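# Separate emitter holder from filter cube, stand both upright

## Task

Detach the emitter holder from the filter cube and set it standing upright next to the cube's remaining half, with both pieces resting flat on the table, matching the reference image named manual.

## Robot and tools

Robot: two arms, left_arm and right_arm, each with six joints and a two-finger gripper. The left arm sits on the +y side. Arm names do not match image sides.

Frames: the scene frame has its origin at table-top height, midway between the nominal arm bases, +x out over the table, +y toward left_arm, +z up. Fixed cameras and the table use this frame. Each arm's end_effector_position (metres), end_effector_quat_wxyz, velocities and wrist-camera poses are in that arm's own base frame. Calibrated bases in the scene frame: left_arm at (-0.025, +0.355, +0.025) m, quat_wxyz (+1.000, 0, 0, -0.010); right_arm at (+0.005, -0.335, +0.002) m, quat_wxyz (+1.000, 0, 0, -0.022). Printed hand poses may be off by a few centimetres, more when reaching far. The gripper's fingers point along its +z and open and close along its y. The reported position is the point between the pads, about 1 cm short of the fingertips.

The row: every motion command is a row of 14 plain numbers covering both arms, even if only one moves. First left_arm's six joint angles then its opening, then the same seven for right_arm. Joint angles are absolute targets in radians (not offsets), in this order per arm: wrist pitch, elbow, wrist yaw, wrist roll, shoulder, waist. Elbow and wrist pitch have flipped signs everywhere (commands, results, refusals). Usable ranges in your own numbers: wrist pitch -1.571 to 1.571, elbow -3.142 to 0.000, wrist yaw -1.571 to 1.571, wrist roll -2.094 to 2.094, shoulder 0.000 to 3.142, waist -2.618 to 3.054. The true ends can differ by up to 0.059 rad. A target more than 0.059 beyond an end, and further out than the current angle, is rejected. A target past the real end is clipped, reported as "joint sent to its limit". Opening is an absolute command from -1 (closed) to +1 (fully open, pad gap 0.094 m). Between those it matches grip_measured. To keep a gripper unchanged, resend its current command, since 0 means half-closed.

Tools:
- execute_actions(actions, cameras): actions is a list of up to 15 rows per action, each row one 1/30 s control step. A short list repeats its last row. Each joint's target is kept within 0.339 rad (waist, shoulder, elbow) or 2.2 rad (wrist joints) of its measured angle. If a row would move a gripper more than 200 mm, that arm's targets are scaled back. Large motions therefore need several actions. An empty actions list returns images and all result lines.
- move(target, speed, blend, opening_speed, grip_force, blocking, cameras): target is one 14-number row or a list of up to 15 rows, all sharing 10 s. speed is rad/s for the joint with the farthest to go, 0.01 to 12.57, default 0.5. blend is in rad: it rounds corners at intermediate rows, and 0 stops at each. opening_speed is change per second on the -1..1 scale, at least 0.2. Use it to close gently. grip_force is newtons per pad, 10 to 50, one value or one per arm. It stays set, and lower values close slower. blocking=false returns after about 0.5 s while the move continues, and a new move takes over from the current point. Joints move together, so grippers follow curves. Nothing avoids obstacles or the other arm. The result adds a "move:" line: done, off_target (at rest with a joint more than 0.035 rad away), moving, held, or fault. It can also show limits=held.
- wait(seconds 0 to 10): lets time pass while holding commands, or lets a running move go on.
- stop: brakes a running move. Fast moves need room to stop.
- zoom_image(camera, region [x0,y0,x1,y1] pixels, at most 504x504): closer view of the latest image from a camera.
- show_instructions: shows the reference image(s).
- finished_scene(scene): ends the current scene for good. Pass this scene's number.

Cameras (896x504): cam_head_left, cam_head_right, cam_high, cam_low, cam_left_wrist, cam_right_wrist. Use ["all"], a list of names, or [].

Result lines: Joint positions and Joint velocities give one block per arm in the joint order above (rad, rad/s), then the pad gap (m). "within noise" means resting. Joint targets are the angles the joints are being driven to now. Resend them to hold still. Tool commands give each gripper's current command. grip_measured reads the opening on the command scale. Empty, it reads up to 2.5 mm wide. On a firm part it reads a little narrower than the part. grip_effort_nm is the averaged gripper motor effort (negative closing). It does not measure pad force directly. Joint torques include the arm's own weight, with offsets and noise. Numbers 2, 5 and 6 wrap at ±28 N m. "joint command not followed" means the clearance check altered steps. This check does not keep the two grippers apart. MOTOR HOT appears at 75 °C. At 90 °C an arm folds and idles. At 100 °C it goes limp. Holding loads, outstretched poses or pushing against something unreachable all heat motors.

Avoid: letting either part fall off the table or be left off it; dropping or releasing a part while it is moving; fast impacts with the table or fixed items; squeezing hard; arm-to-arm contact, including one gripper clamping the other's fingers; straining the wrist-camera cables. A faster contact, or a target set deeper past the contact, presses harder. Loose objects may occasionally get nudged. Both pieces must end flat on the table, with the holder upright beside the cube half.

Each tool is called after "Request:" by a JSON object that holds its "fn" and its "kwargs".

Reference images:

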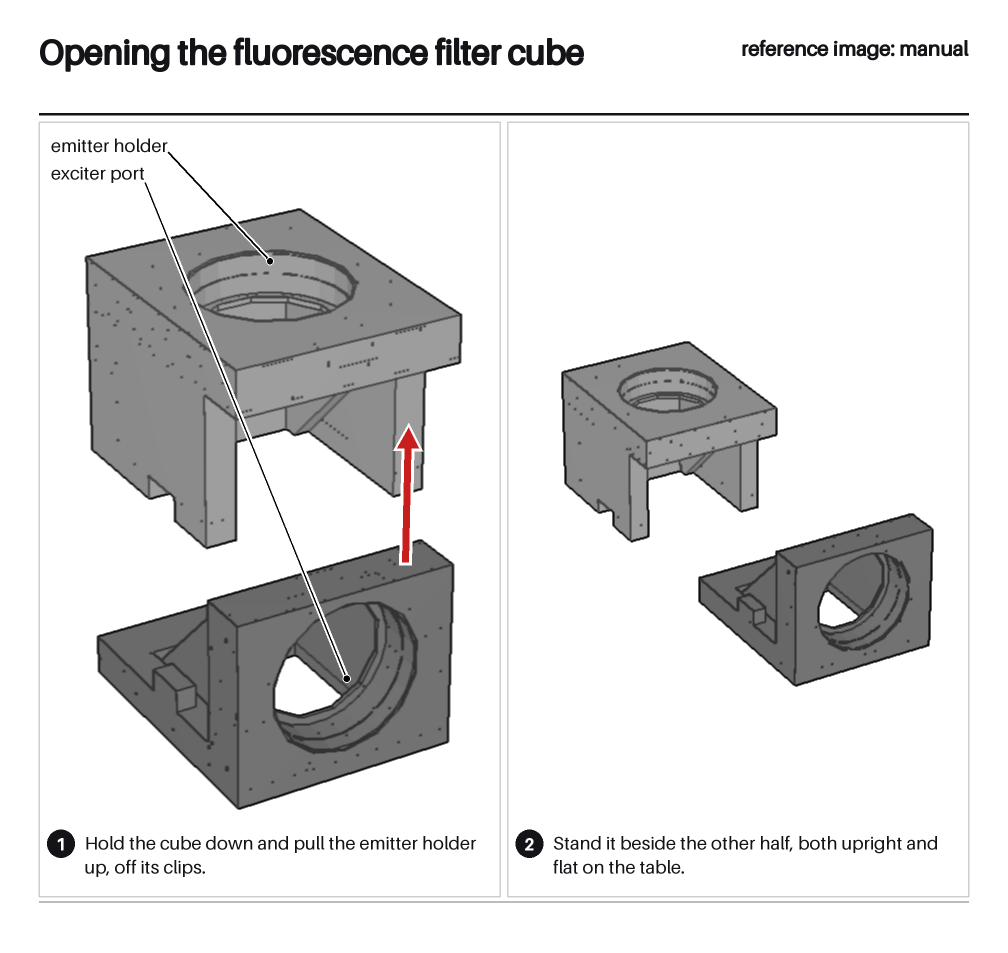

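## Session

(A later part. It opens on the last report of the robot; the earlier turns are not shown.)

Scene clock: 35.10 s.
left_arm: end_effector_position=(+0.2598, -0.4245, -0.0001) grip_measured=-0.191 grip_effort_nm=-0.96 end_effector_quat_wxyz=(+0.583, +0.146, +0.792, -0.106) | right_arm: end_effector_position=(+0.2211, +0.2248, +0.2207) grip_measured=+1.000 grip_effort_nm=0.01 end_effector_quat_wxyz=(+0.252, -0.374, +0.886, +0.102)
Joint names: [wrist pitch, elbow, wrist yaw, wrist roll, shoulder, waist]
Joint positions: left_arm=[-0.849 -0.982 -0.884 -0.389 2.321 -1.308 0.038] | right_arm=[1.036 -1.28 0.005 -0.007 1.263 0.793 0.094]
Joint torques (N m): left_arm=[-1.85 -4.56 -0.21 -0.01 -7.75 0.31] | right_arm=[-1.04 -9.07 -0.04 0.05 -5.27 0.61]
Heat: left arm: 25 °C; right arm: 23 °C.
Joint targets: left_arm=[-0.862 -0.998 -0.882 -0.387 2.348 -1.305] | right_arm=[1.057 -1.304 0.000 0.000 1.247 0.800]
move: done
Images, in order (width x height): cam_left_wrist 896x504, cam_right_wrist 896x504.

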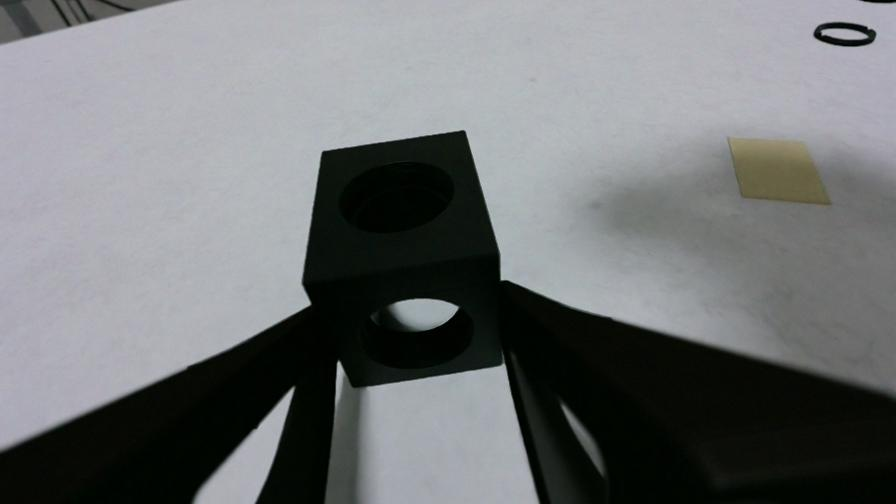

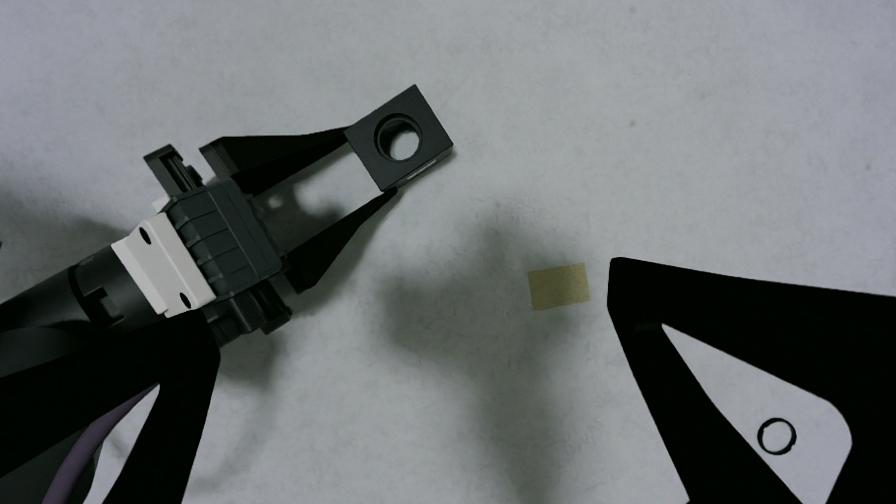

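Request:
{"fn": "move", "kwargs": {"target": [-0.862, -0.998, -0.882, -0.387, 2.348, -1.3045, -0.3, 1.43, -2.01, 0, 1.21, 2.155, 0.815, 1], "speed": 0.6, "cameras": ["cam_left_wrist", "cam_right_wrist", "cam_head_left", "cam_low", "cam_high"]}}

Request:
{"fn": "zoom_image", "kwargs": {"camera": "cam_low", "region": [400, 160, 540, 290]}}

Scene clock: 42.53 s.
left_arm: end_effector_position=(+0.2598, -0.4245, -0.0001) grip_measured=-0.192 grip_effort_nm=-0.98 end_effector_quat_wxyz=(+0.583, +0.146, +0.792, -0.106) | right_arm: end_effector_position=(+0.2889, +0.3033, +0.1120) grip_measured=+1.000 grip_effort_nm=0.01 end_effector_quat_wxyz=(+0.005, +0.194, +0.981, +0.010)
Joint names: [wrist pitch, elbow, wrist yaw, wrist roll, shoulder, waist]
Joint positions: left_arm=[-0.849 -0.982 -0.884 -0.389 2.321 -1.308 0.038] | right_arm=[1.394 -1.985 -0.002 1.198 2.14 0.807 0.094]
Joint torques (N m): left_arm=[-1.83 -4.56 -0.21 0.01 -7.72 0.28] | right_arm=[0.02 -8.32 0.02 0.13 -9.89 0.68]
Heat: left arm: 25 °C; right arm: 23 °C.
Joint targets: left_arm=[-0.862 -0.998 -0.882 -0.387 2.348 -1.305] | right_arm=[1.430 -2.010 0.000 1.210 2.155 0.815]
move: off_target (right_arm); right_arm: the wrist pitch is farthest, 0.036 rad from its target
Images, in order (width x height): cam_head_left 896x504, cam_high 896x504, cam_low 896x504, cam_left_wrist 896x504, cam_right_wrist 896x504.

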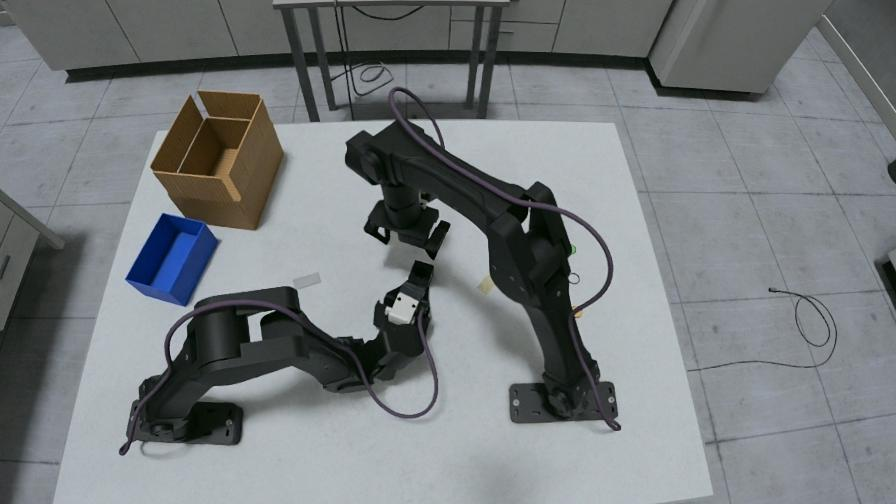

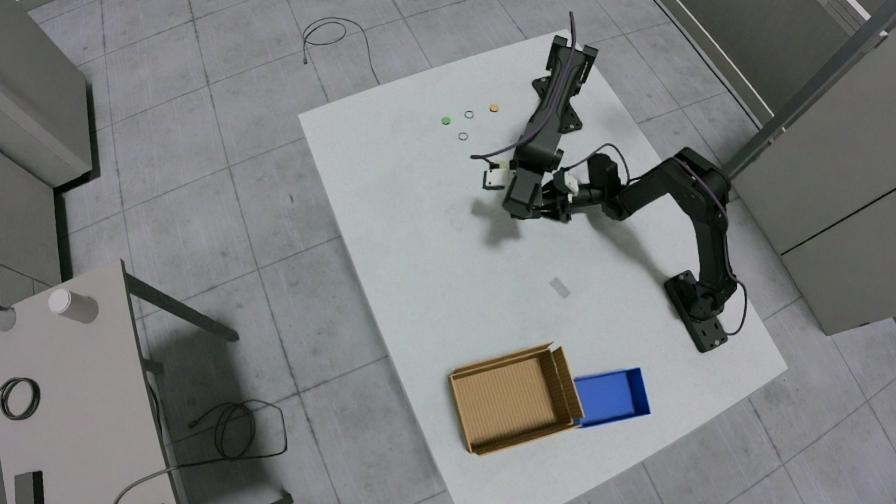

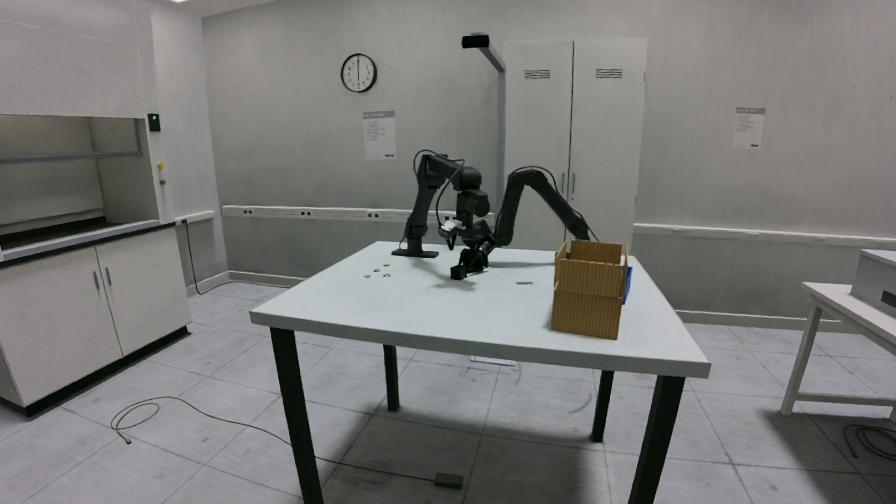

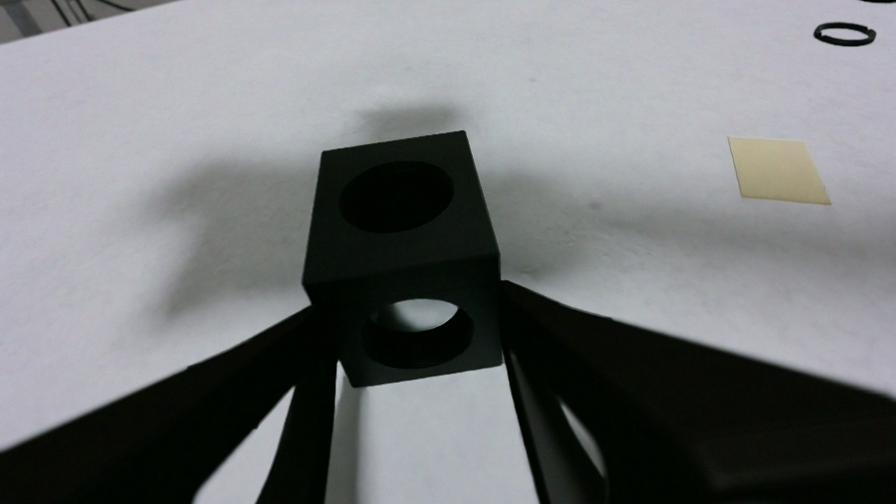

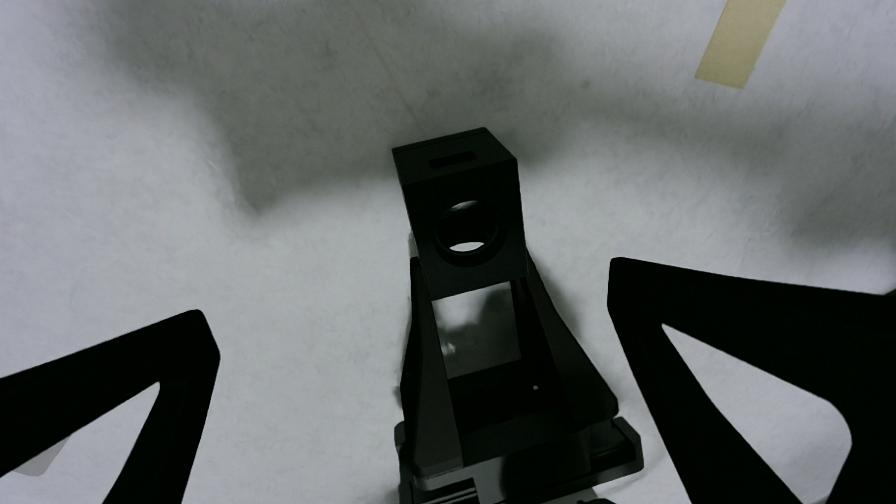

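Scaled by 3.600 from the camera's 896x504 image, which has a finer 1280x720 frame.

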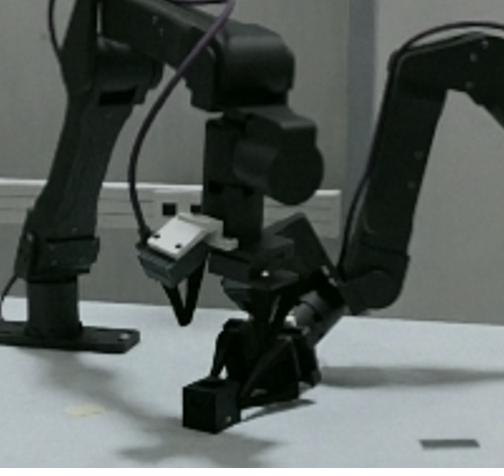

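Request:
{"fn": "zoom_image", "kwargs": {"camera": "cam_right_wrist", "region": [370, 100, 570, 320]}}

Scaled by 2.291 from the camera's 896x504 image, which has a finer 1280x720 frame.

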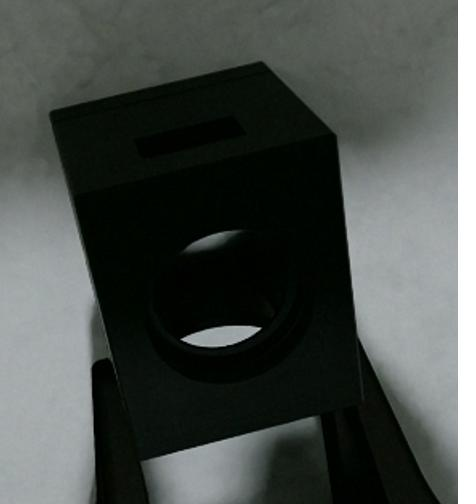

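Request:
{"fn": "move", "kwargs": {"target": [-0.862, -0.998, -0.882, -0.387, 2.348, -1.3045, -0.3, 1.20, -1.692, 0, 1.112, 2.087, 0.81, 1], "speed": 0.35, "cameras": ["cam_left_wrist", "cam_right_wrist", "cam_head_left", "cam_low"]}}

Request:
{"fn": "zoom_image", "kwargs": {"camera": "cam_low", "region": [400, 160, 540, 290]}}

Request:
{"fn": "zoom_image", "kwargs": {"camera": "cam_right_wrist", "region": [200, 200, 640, 500]}}

Scene clock: 63.00 s.
left_arm: end_effector_position=(+0.2598, -0.4245, -0.0001) grip_measured=-0.192 grip_effort_nm=-0.98 end_effector_quat_wxyz=(+0.583, +0.146, +0.792, -0.106) | right_arm: end_effector_position=(+0.2726, +0.2865, +0.0441) grip_measured=+1.000 grip_effort_nm=0.01 end_effector_quat_wxyz=(-0.015, +0.153, +0.988, -0.020)
Joint names: [wrist pitch, elbow, wrist yaw, wrist roll, shoulder, waist]
Joint positions: left_arm=[-0.849 -0.982 -0.884 -0.389 2.321 -1.308 0.038] | right_arm=[1.19 -1.701 -0.002 1.114 2.132 0.807 0.094]
Joint torques (N m): left_arm=[-1.84 -4.55 -0.21 0.01 -7.72 0.31] | right_arm=[-0.1 -4.9 0.02 -0.01 -14.61 0.25]
Heat: left arm: 26 °C; right arm: 24 °C.
Joint targets: left_arm=[-0.862 -0.998 -0.882 -0.387 2.348 -1.305] | right_arm=[1.200 -1.692 0.000 1.112 2.087 0.810]
move: off_target (right_arm); right_arm: the shoulder is farthest, 0.045 rad from its target
Images, in order (width x height): cam_head_left 896x504, cam_low 896x504, cam_left_wrist 896x504, cam_right_wrist 896x504.

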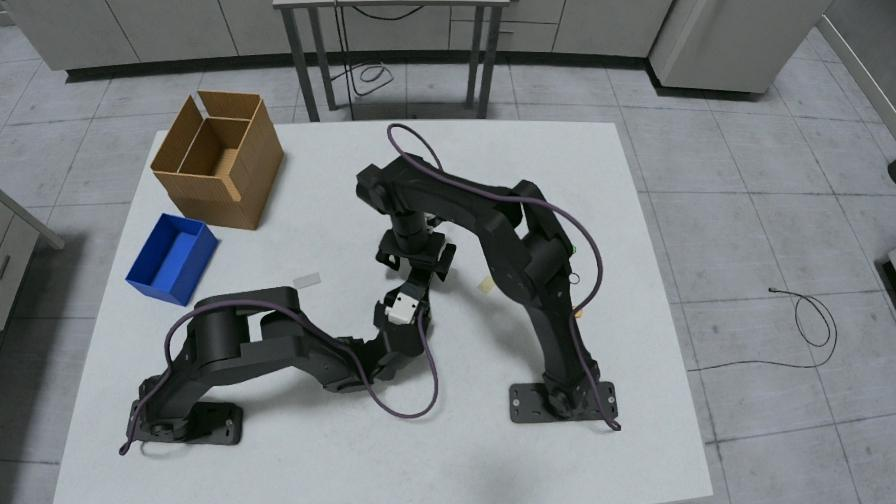

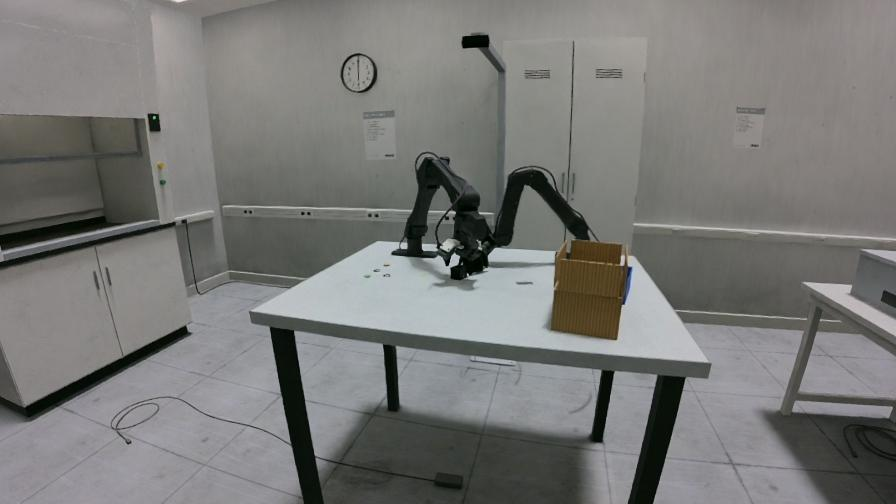

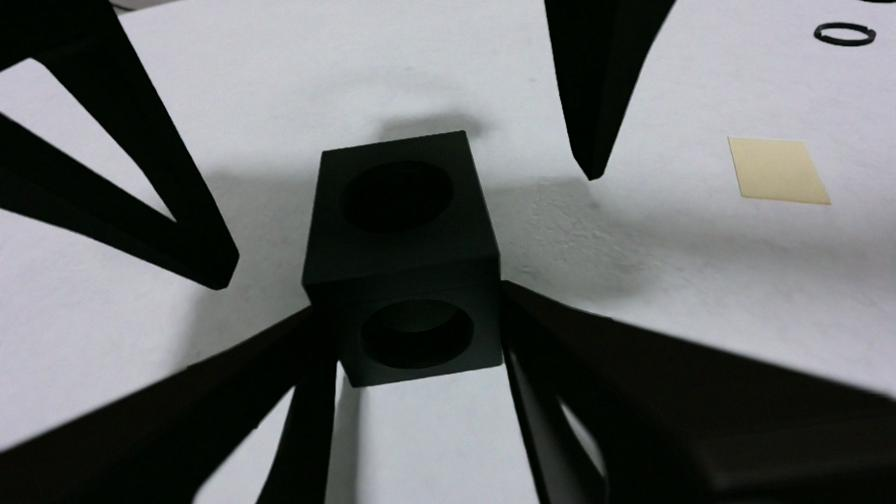

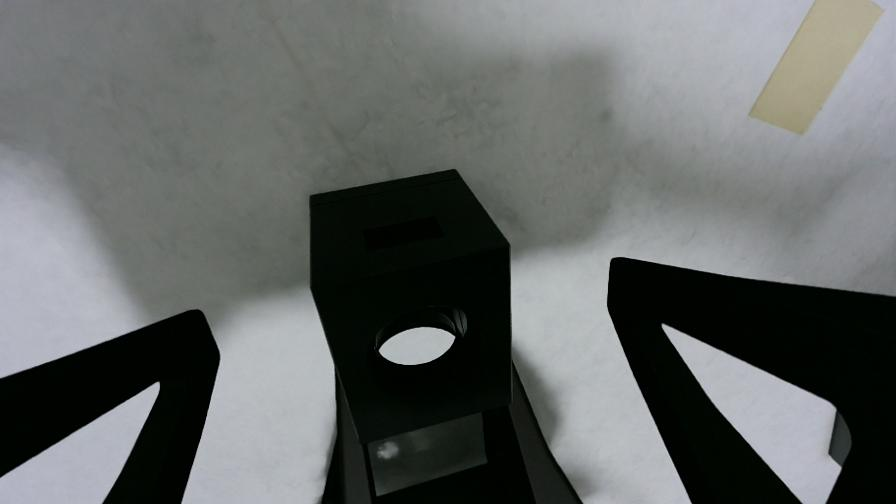

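Scaled by 3.600 from the camera's 896x504 image, which has a finer 1280x720 frame.

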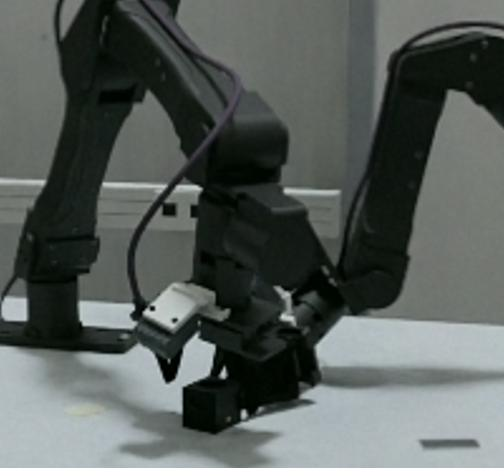

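Scaled by 1.145 from the camera's 896x504 image, which has a finer 1280x720 frame.

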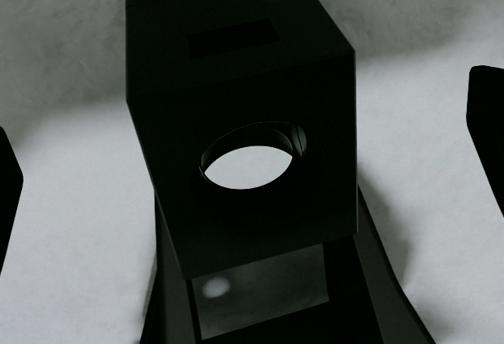

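Request:
{"fn": "move", "kwargs": {"target": [-0.862, -0.998, -0.882, -0.387, 2.348, -1.3045, -0.3, 1.085, -1.60, 0, 1.112, 2.062, 0.81, 1], "speed": 0.3, "cameras": ["cam_left_wrist", "cam_right_wrist", "cam_low"]}}

Request:
{"fn": "zoom_image", "kwargs": {"camera": "cam_low", "region": [400, 160, 540, 290]}}

Scene clock: 67.87 s.
left_arm: end_effector_position=(+0.2598, -0.4245, -0.0001) grip_measured=-0.192 grip_effort_nm=-0.98 end_effector_quat_wxyz=(+0.583, +0.146, +0.792, -0.106) | right_arm: end_effector_position=(+0.2744, +0.2883, +0.0300) grip_measured=+1.000 grip_effort_nm=0.01 end_effector_quat_wxyz=(-0.002, +0.153, +0.988, -0.001)
Joint names: [wrist pitch, elbow, wrist yaw, wrist roll, shoulder, waist]
Joint positions: left_arm=[-0.849 -0.982 -0.884 -0.389 2.321 -1.308 0.038] | right_arm=[1.075 -1.61 -0.002 1.114 2.11 0.807 0.094]
Joint torques (N m): left_arm=[-1.84 -4.57 -0.21 0.01 -7.77 0.28] | right_arm=[-0.14 -4.77 0.02 -0.03 -14.69 0.27]
Heat: left arm: 26 °C; right arm: 25 °C.
Joint targets: left_arm=[-0.862 -0.998 -0.882 -0.387 2.348 -1.305] | right_arm=[1.085 -1.600 0.000 1.112 2.062 0.810]
move: off_target (right_arm); right_arm: the shoulder is farthest, 0.048 rad from its target
Images, in order (width x height): cam_low 896x504, cam_left_wrist 896x504, cam_right_wrist 896x504.

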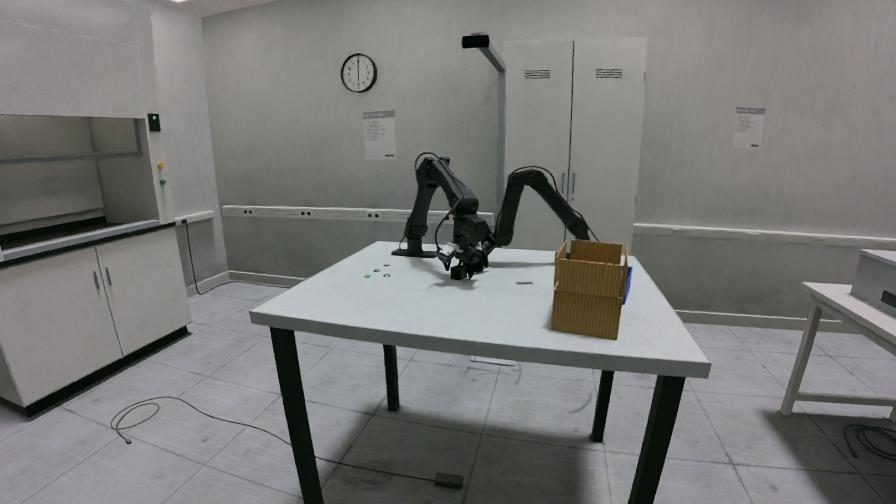

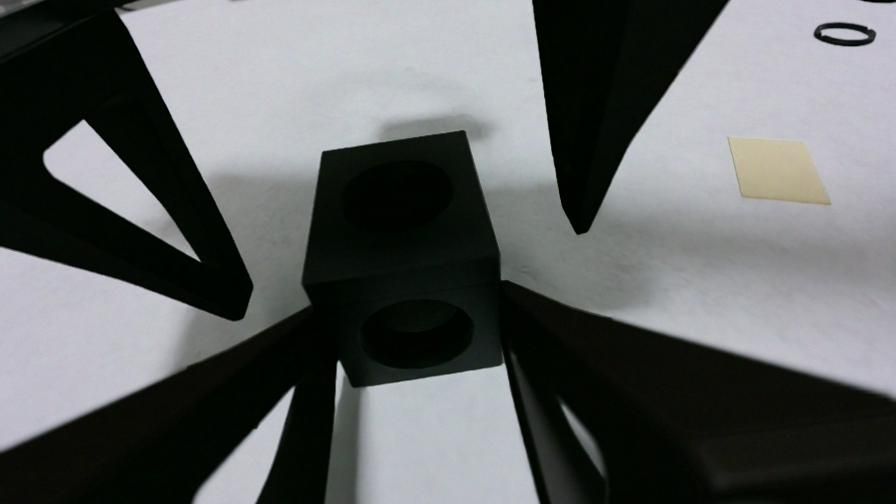

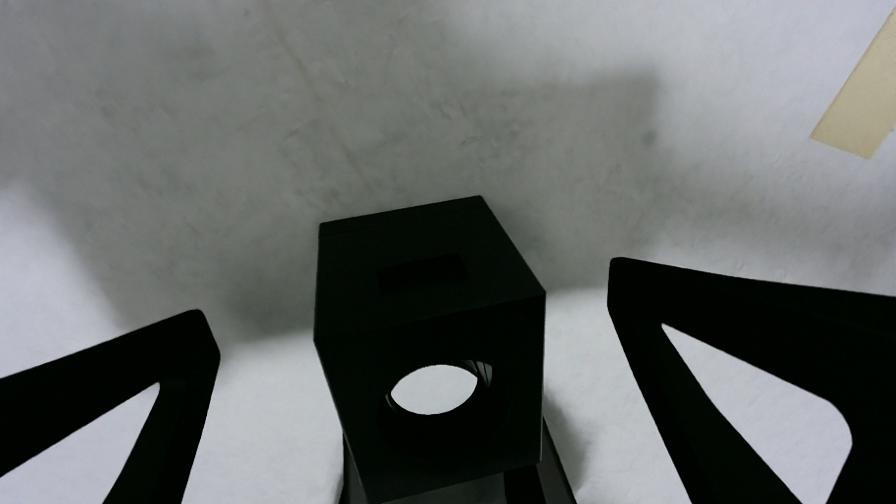

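Scaled by 3.600 from the camera's 896x504 image, which has a finer 1280x720 frame.

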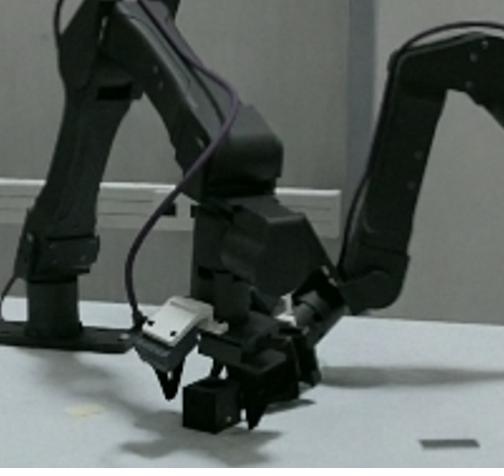

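Request:
{"fn": "move", "kwargs": {"target": [-0.862, -0.998, -0.882, -0.387, 2.348, -1.3045, -0.3, 0.928, -1.452, -0.051, 1.09, 1.972, 0.789, 1], "speed": 0.25, "cameras": ["cam_left_wrist", "cam_right_wrist", "cam_low"]}}

Request:
{"fn": "zoom_image", "kwargs": {"camera": "cam_low", "region": [400, 160, 540, 290]}}

Scene clock: 72.67 s.
left_arm: end_effector_position=(+0.2598, -0.4245, -0.0001) grip_measured=-0.192 grip_effort_nm=-0.98 end_effector_quat_wxyz=(+0.583, +0.146, +0.792, -0.106) | right_arm: end_effector_position=(+0.2707, +0.2922, +0.0307) grip_measured=+1.000 grip_effort_nm=0.01 end_effector_quat_wxyz=(+0.008, +0.146, +0.988, +0.056)
Joint names: [wrist pitch, elbow, wrist yaw, wrist roll, shoulder, waist]
Joint positions: left_arm=[-0.849 -0.982 -0.884 -0.389 2.321 -1.308 0.038] | right_arm=[0.92 -1.463 -0.053 1.093 2.015 0.797 0.094]
Joint torques (N m): left_arm=[-1.85 -4.49 -0.22 -0.01 -7.75 0.25] | right_arm=[-0.35 -4.83 -0.04 -0.06 -13.55 -0.8]
Heat: left arm: 26 °C; right arm: 25 °C.
Joint targets: left_arm=[-0.862 -0.998 -0.882 -0.387 2.348 -1.305] | right_arm=[0.928 -1.452 -0.051 1.090 1.972 0.789]
move: off_target (right_arm); right_arm: the shoulder is farthest, 0.043 rad from its target
Images, in order (width x height): cam_low 896x504, cam_left_wrist 896x504, cam_right_wrist 896x504.

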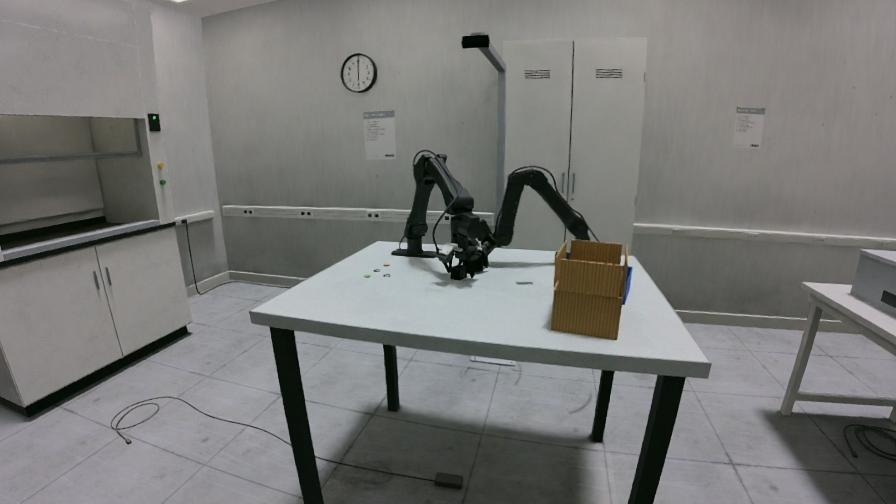

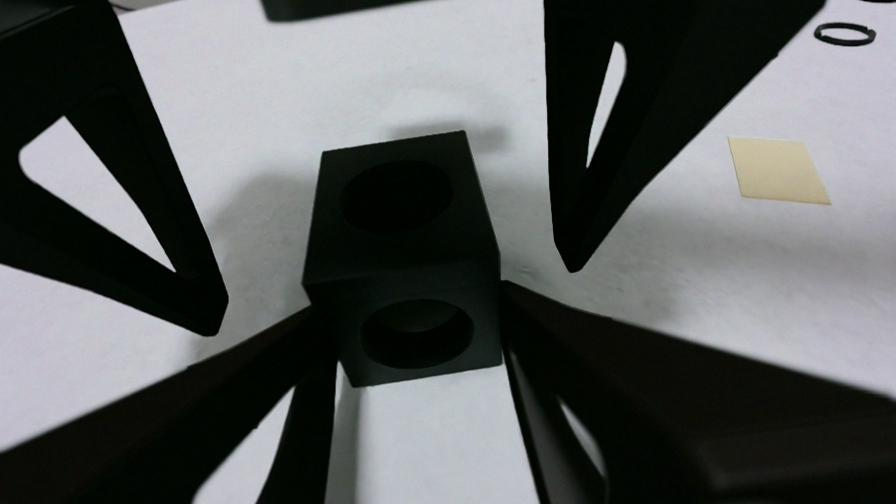

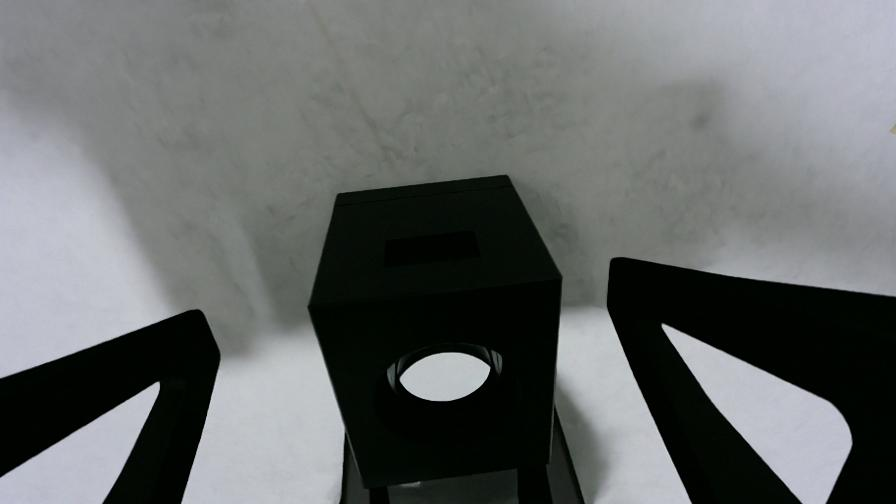

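Scaled by 3.600 from the camera's 896x504 image, which has a finer 1280x720 frame.

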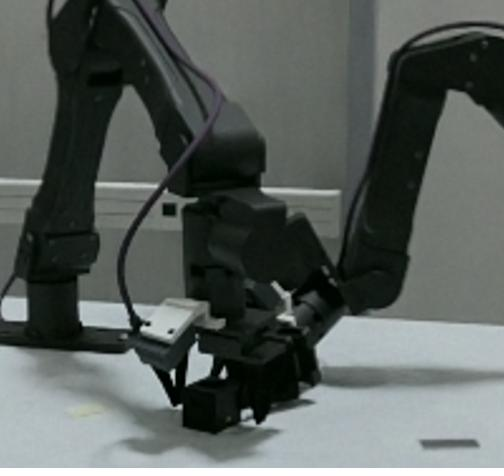

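Request:
{"fn": "move", "kwargs": {"target": [-0.862, -0.998, -0.882, -0.387, 2.348, -1.3045, -0.3, 0.928, -1.452, -0.051, 1.069, 1.972, 0.767, 1], "speed": 0.25, "cameras": ["cam_left_wrist", "cam_right_wrist"]}}

Scene clock: 76.17 s.
left_arm: end_effector_position=(+0.2598, -0.4245, -0.0001) grip_measured=-0.192 grip_effort_nm=-0.98 end_effector_quat_wxyz=(+0.583, +0.146, +0.792, -0.106) | right_arm: end_effector_position=(+0.2777, +0.2859, +0.0308) grip_measured=+1.000 grip_effort_nm=0.01 end_effector_quat_wxyz=(+0.009, +0.148, +0.987, +0.056)
Joint names: [wrist pitch, elbow, wrist yaw, wrist roll, shoulder, waist]
Joint positions: left_arm=[-0.849 -0.982 -0.884 -0.389 2.321 -1.308 0.038] | right_arm=[0.919 -1.463 -0.054 1.073 2.015 0.773 0.094]
Joint torques (N m): left_arm=[-1.85 -4.56 -0.22 0 -7.69 0.35] | right_arm=[-0.38 -4.81 -0.02 -0.06 -13.61 -0.57]
Heat: left arm: 26 °C; right arm: 25 °C.
Joint targets: left_arm=[-0.862 -0.998 -0.882 -0.387 2.348 -1.305] | right_arm=[0.928 -1.452 -0.051 1.069 1.972 0.767]
move: off_target (right_arm); right_arm: the shoulder is farthest, 0.043 rad from its target
Images, in order (width x height): cam_left_wrist 896x504, cam_right_wrist 896x504.

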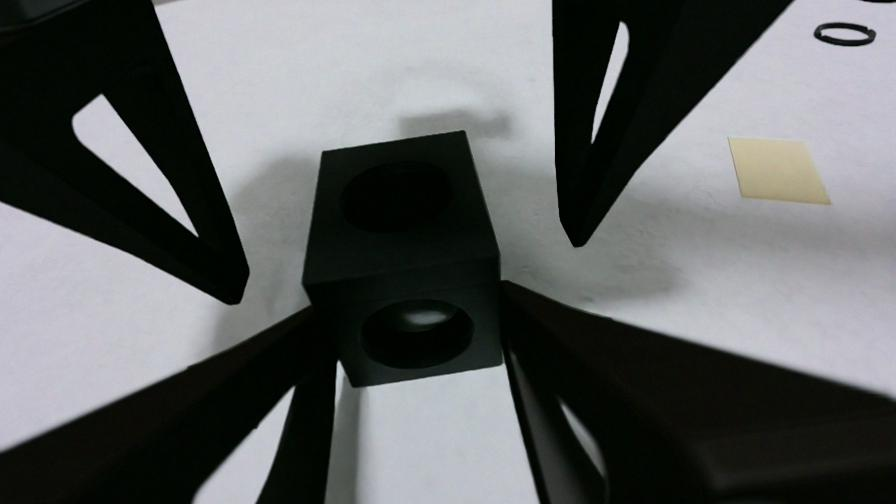

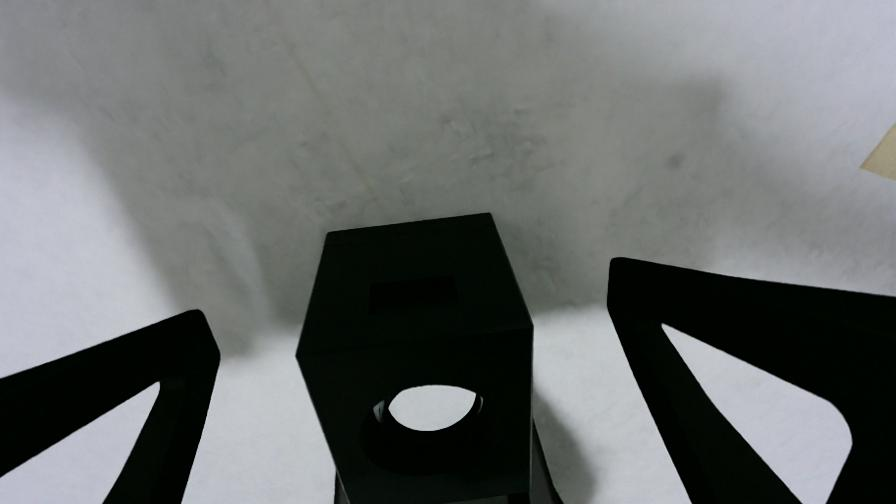

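Request:
{"fn": "move", "kwargs": {"target": [-0.862, -0.998, -0.882, -0.387, 2.348, -1.3045, -0.3, 0.928, -1.452, -0.051, 1.069, 1.972, 0.767, -0.3], "opening_speed": 0.5, "cameras": ["cam_left_wrist", "cam_right_wrist"]}}

Request:
{"fn": "zoom_image", "kwargs": {"camera": "cam_left_wrist", "region": [200, 100, 620, 440]}}

Scene clock: 79.37 s.
left_arm: end_effector_position=(+0.2599, -0.4243, +0.0000) grip_measured=-0.192 grip_effort_nm=-0.97 end_effector_quat_wxyz=(+0.583, +0.146, +0.792, -0.106) | right_arm: end_effector_position=(+0.2770, +0.2852, +0.0307) grip_measured=-0.176 grip_effort_nm=-1.01 end_effector_quat_wxyz=(+0.008, +0.147, +0.988, +0.055)
Joint names: [wrist pitch, elbow, wrist yaw, wrist roll, shoulder, waist]
Joint positions: left_arm=[-0.849 -0.982 -0.885 -0.389 2.321 -1.308 0.038] | right_arm=[0.923 -1.463 -0.054 1.071 2.015 0.773 0.039]
Joint torques (N m): left_arm=[-1.84 -4.51 -0.2 0 -7.77 0.24] | right_arm=[-0.41 -4.82 -0.01 -0.04 -13.56 -0.57]
Heat: left arm: 26 °C; right arm: 25 °C.
Joint targets: left_arm=[-0.862 -0.998 -0.882 -0.387 2.348 -1.305] | right_arm=[0.928 -1.452 -0.051 1.069 1.972 0.767]
move: off_target (right_arm); right_arm: the shoulder is farthest, 0.043 rad from its target
Images, in order (width x height): cam_left_wrist 896x504, cam_right_wrist 896x504.

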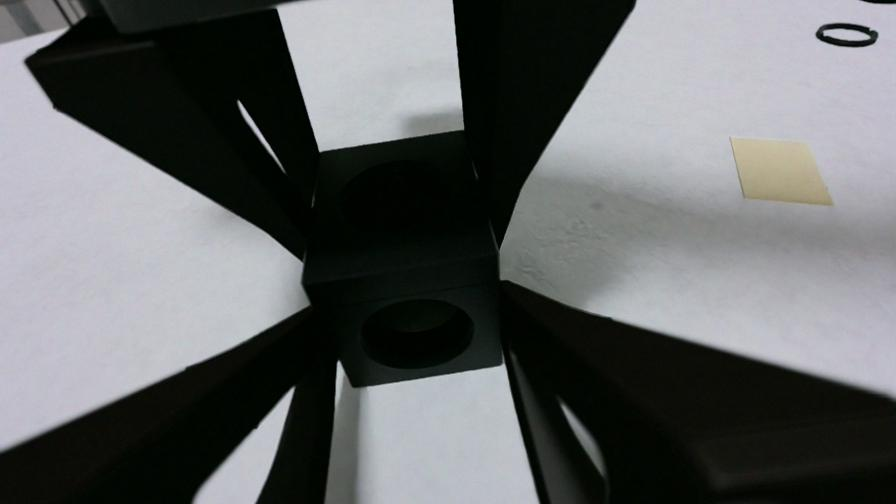

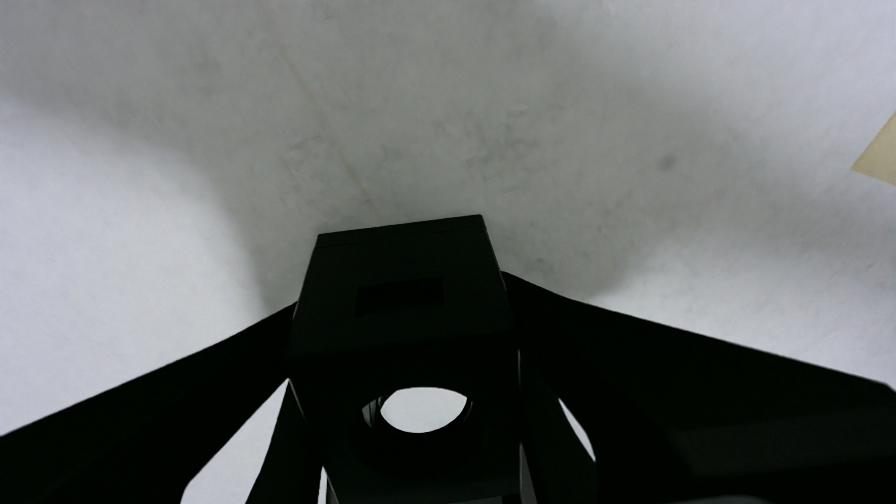

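Scaled by 1.200 from the camera's 896x504 image, which has a finer 1280x720 frame.

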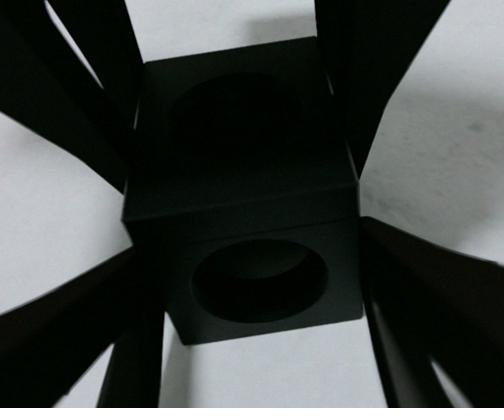

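Request:
{"fn": "move", "kwargs": {"target": [-0.862, -0.998, -0.882, -0.387, 2.375, -1.3045, -0.3, 0.99, -1.52, -0.051, 1.069, 1.954, 0.767, -0.3], "speed": 0.12, "cameras": ["cam_left_wrist", "cam_right_wrist"]}}

Request:
{"fn": "zoom_image", "kwargs": {"camera": "cam_left_wrist", "region": [200, 100, 620, 440]}}

Scene clock: 81.47 s.
left_arm: end_effector_position=(+0.2618, -0.4258, +0.0024) grip_measured=-0.192 grip_effort_nm=-0.98 end_effector_quat_wxyz=(+0.590, +0.135, +0.788, -0.111) | right_arm: end_effector_position=(+0.2789, +0.2836, +0.0361) grip_measured=-0.176 grip_effort_nm=-1.02 end_effector_quat_wxyz=(+0.012, +0.147, +0.988, +0.049)
Joint names: [wrist pitch, elbow, wrist yaw, wrist roll, shoulder, waist]
Joint positions: left_arm=[-0.884 -0.988 -0.898 -0.387 2.334 -1.308 0.038] | right_arm=[0.948 -1.483 -0.04 1.07 2.012 0.773 0.039]
Joint torques (N m): left_arm=[-1.46 -3.95 -0.06 -0.03 -6.78 0.31] | right_arm=[-0.06 -9.48 -0.15 -0.03 -14.95 -0.58]
Heat: left arm: 26 °C; right arm: 25 °C.
Joint targets: left_arm=[-0.862 -0.998 -0.882 -0.387 2.375 -1.305] | right_arm=[0.990 -1.520 -0.051 1.069 1.954 0.767]
move: off_target (left_arm, right_arm); left_arm: the shoulder is farthest, 0.041 rad from its target; right_arm: the shoulder is farthest, 0.058 rad from its target
Images, in order (width x height): cam_left_wrist 896x504, cam_right_wrist 896x504.

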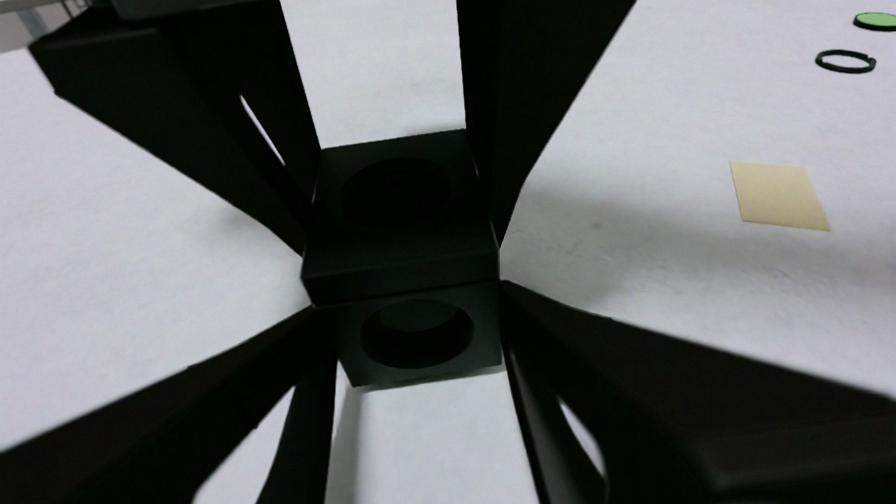

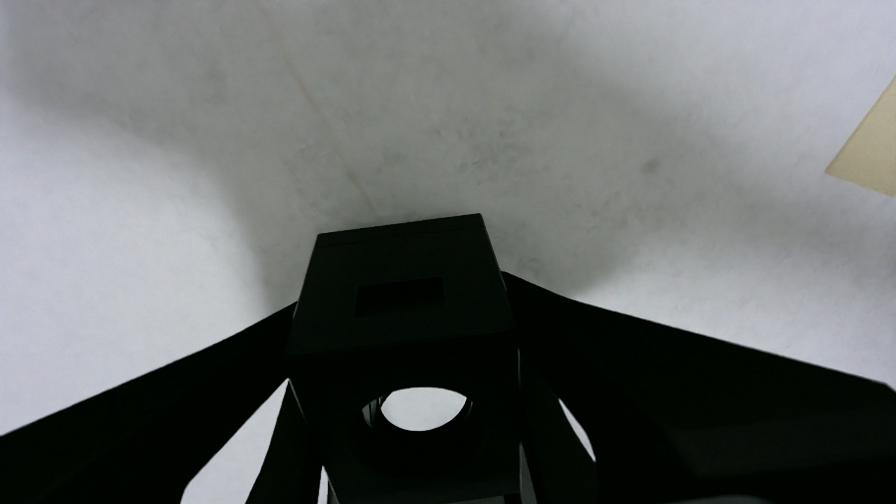

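Scaled by 1.200 from the camera's 896x504 image, which has a finer 1280x720 frame.

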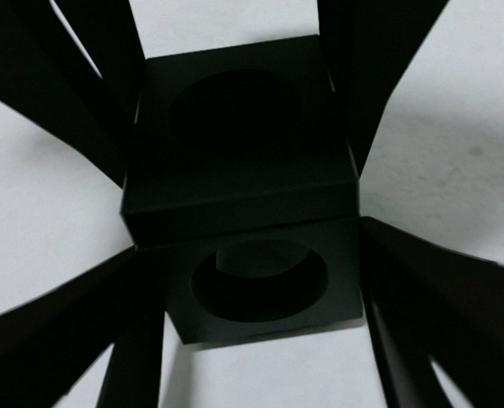

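Request:
{"fn": "move", "kwargs": {"target": [-0.85, -0.998, -0.882, -0.387, 2.385, -1.3045, -0.3, 1.064, -1.572, -0.051, 1.069, 1.937, 0.767, -0.3], "speed": 0.12, "cameras": ["cam_left_wrist", "cam_right_wrist"]}}

Request:
{"fn": "zoom_image", "kwargs": {"camera": "cam_left_wrist", "region": [200, 100, 620, 440]}}

Scene clock: 83.23 s.
left_arm: end_effector_position=(+0.2642, -0.4286, +0.0107) grip_measured=-0.192 grip_effort_nm=-0.98 end_effector_quat_wxyz=(+0.600, +0.123, +0.781, -0.119) | right_arm: end_effector_position=(+0.2793, +0.2792, +0.0458) grip_measured=-0.176 grip_effort_nm=-1.02 end_effector_quat_wxyz=(+0.013, +0.144, +0.989, +0.035)
Joint names: [wrist pitch, elbow, wrist yaw, wrist roll, shoulder, waist]
Joint positions: left_arm=[-0.913 -0.998 -0.912 -0.381 2.334 -1.308 0.038] | right_arm=[1.013 -1.525 -0.022 1.064 2.012 0.773 0.039]
Joint torques (N m): left_arm=[-1.12 -3.29 0.09 -0.1 -6.12 0.24] | right_arm=[0.1 -10.55 -0.36 0.04 -16.47 -0.58]
Heat: left arm: 26 °C; right arm: 26 °C.
Joint targets: left_arm=[-0.850 -0.998 -0.882 -0.387 2.385 -1.305] | right_arm=[1.064 -1.572 -0.051 1.069 1.937 0.767]
move: off_target (left_arm, right_arm); left_arm: the wrist pitch is farthest, 0.063 rad from its target; right_arm: the shoulder is farthest, 0.075 rad from its target
Images, in order (width x height): cam_left_wrist 896x504, cam_right_wrist 896x504.

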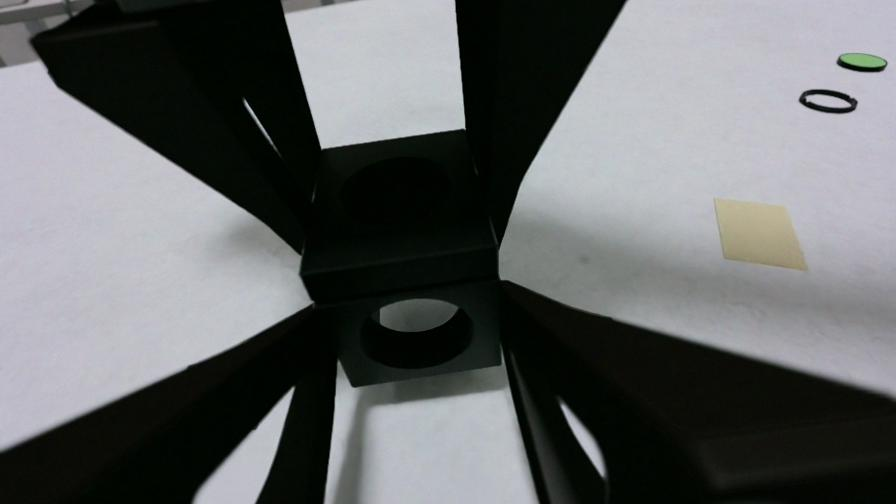

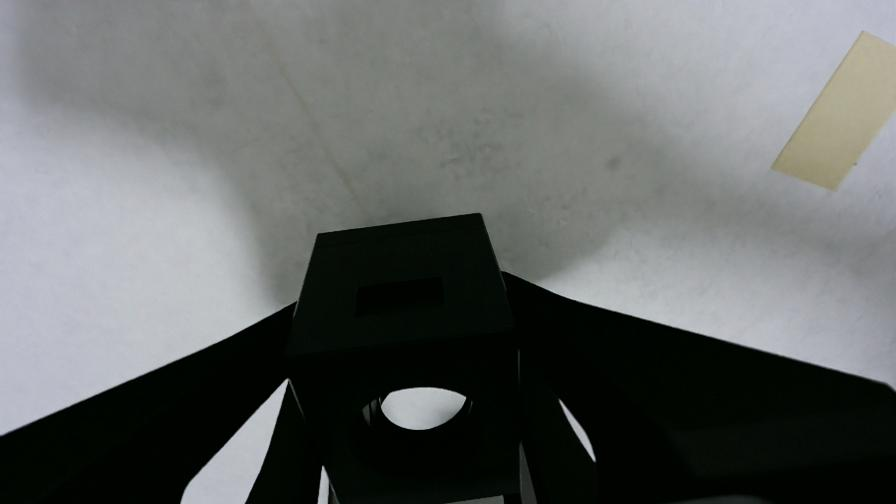

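Scaled by 1.200 from the camera's 896x504 image, which has a finer 1280x720 frame.

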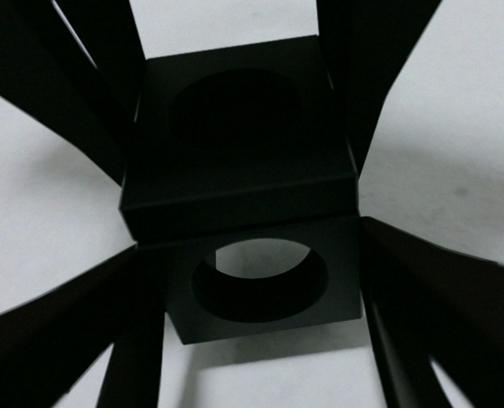

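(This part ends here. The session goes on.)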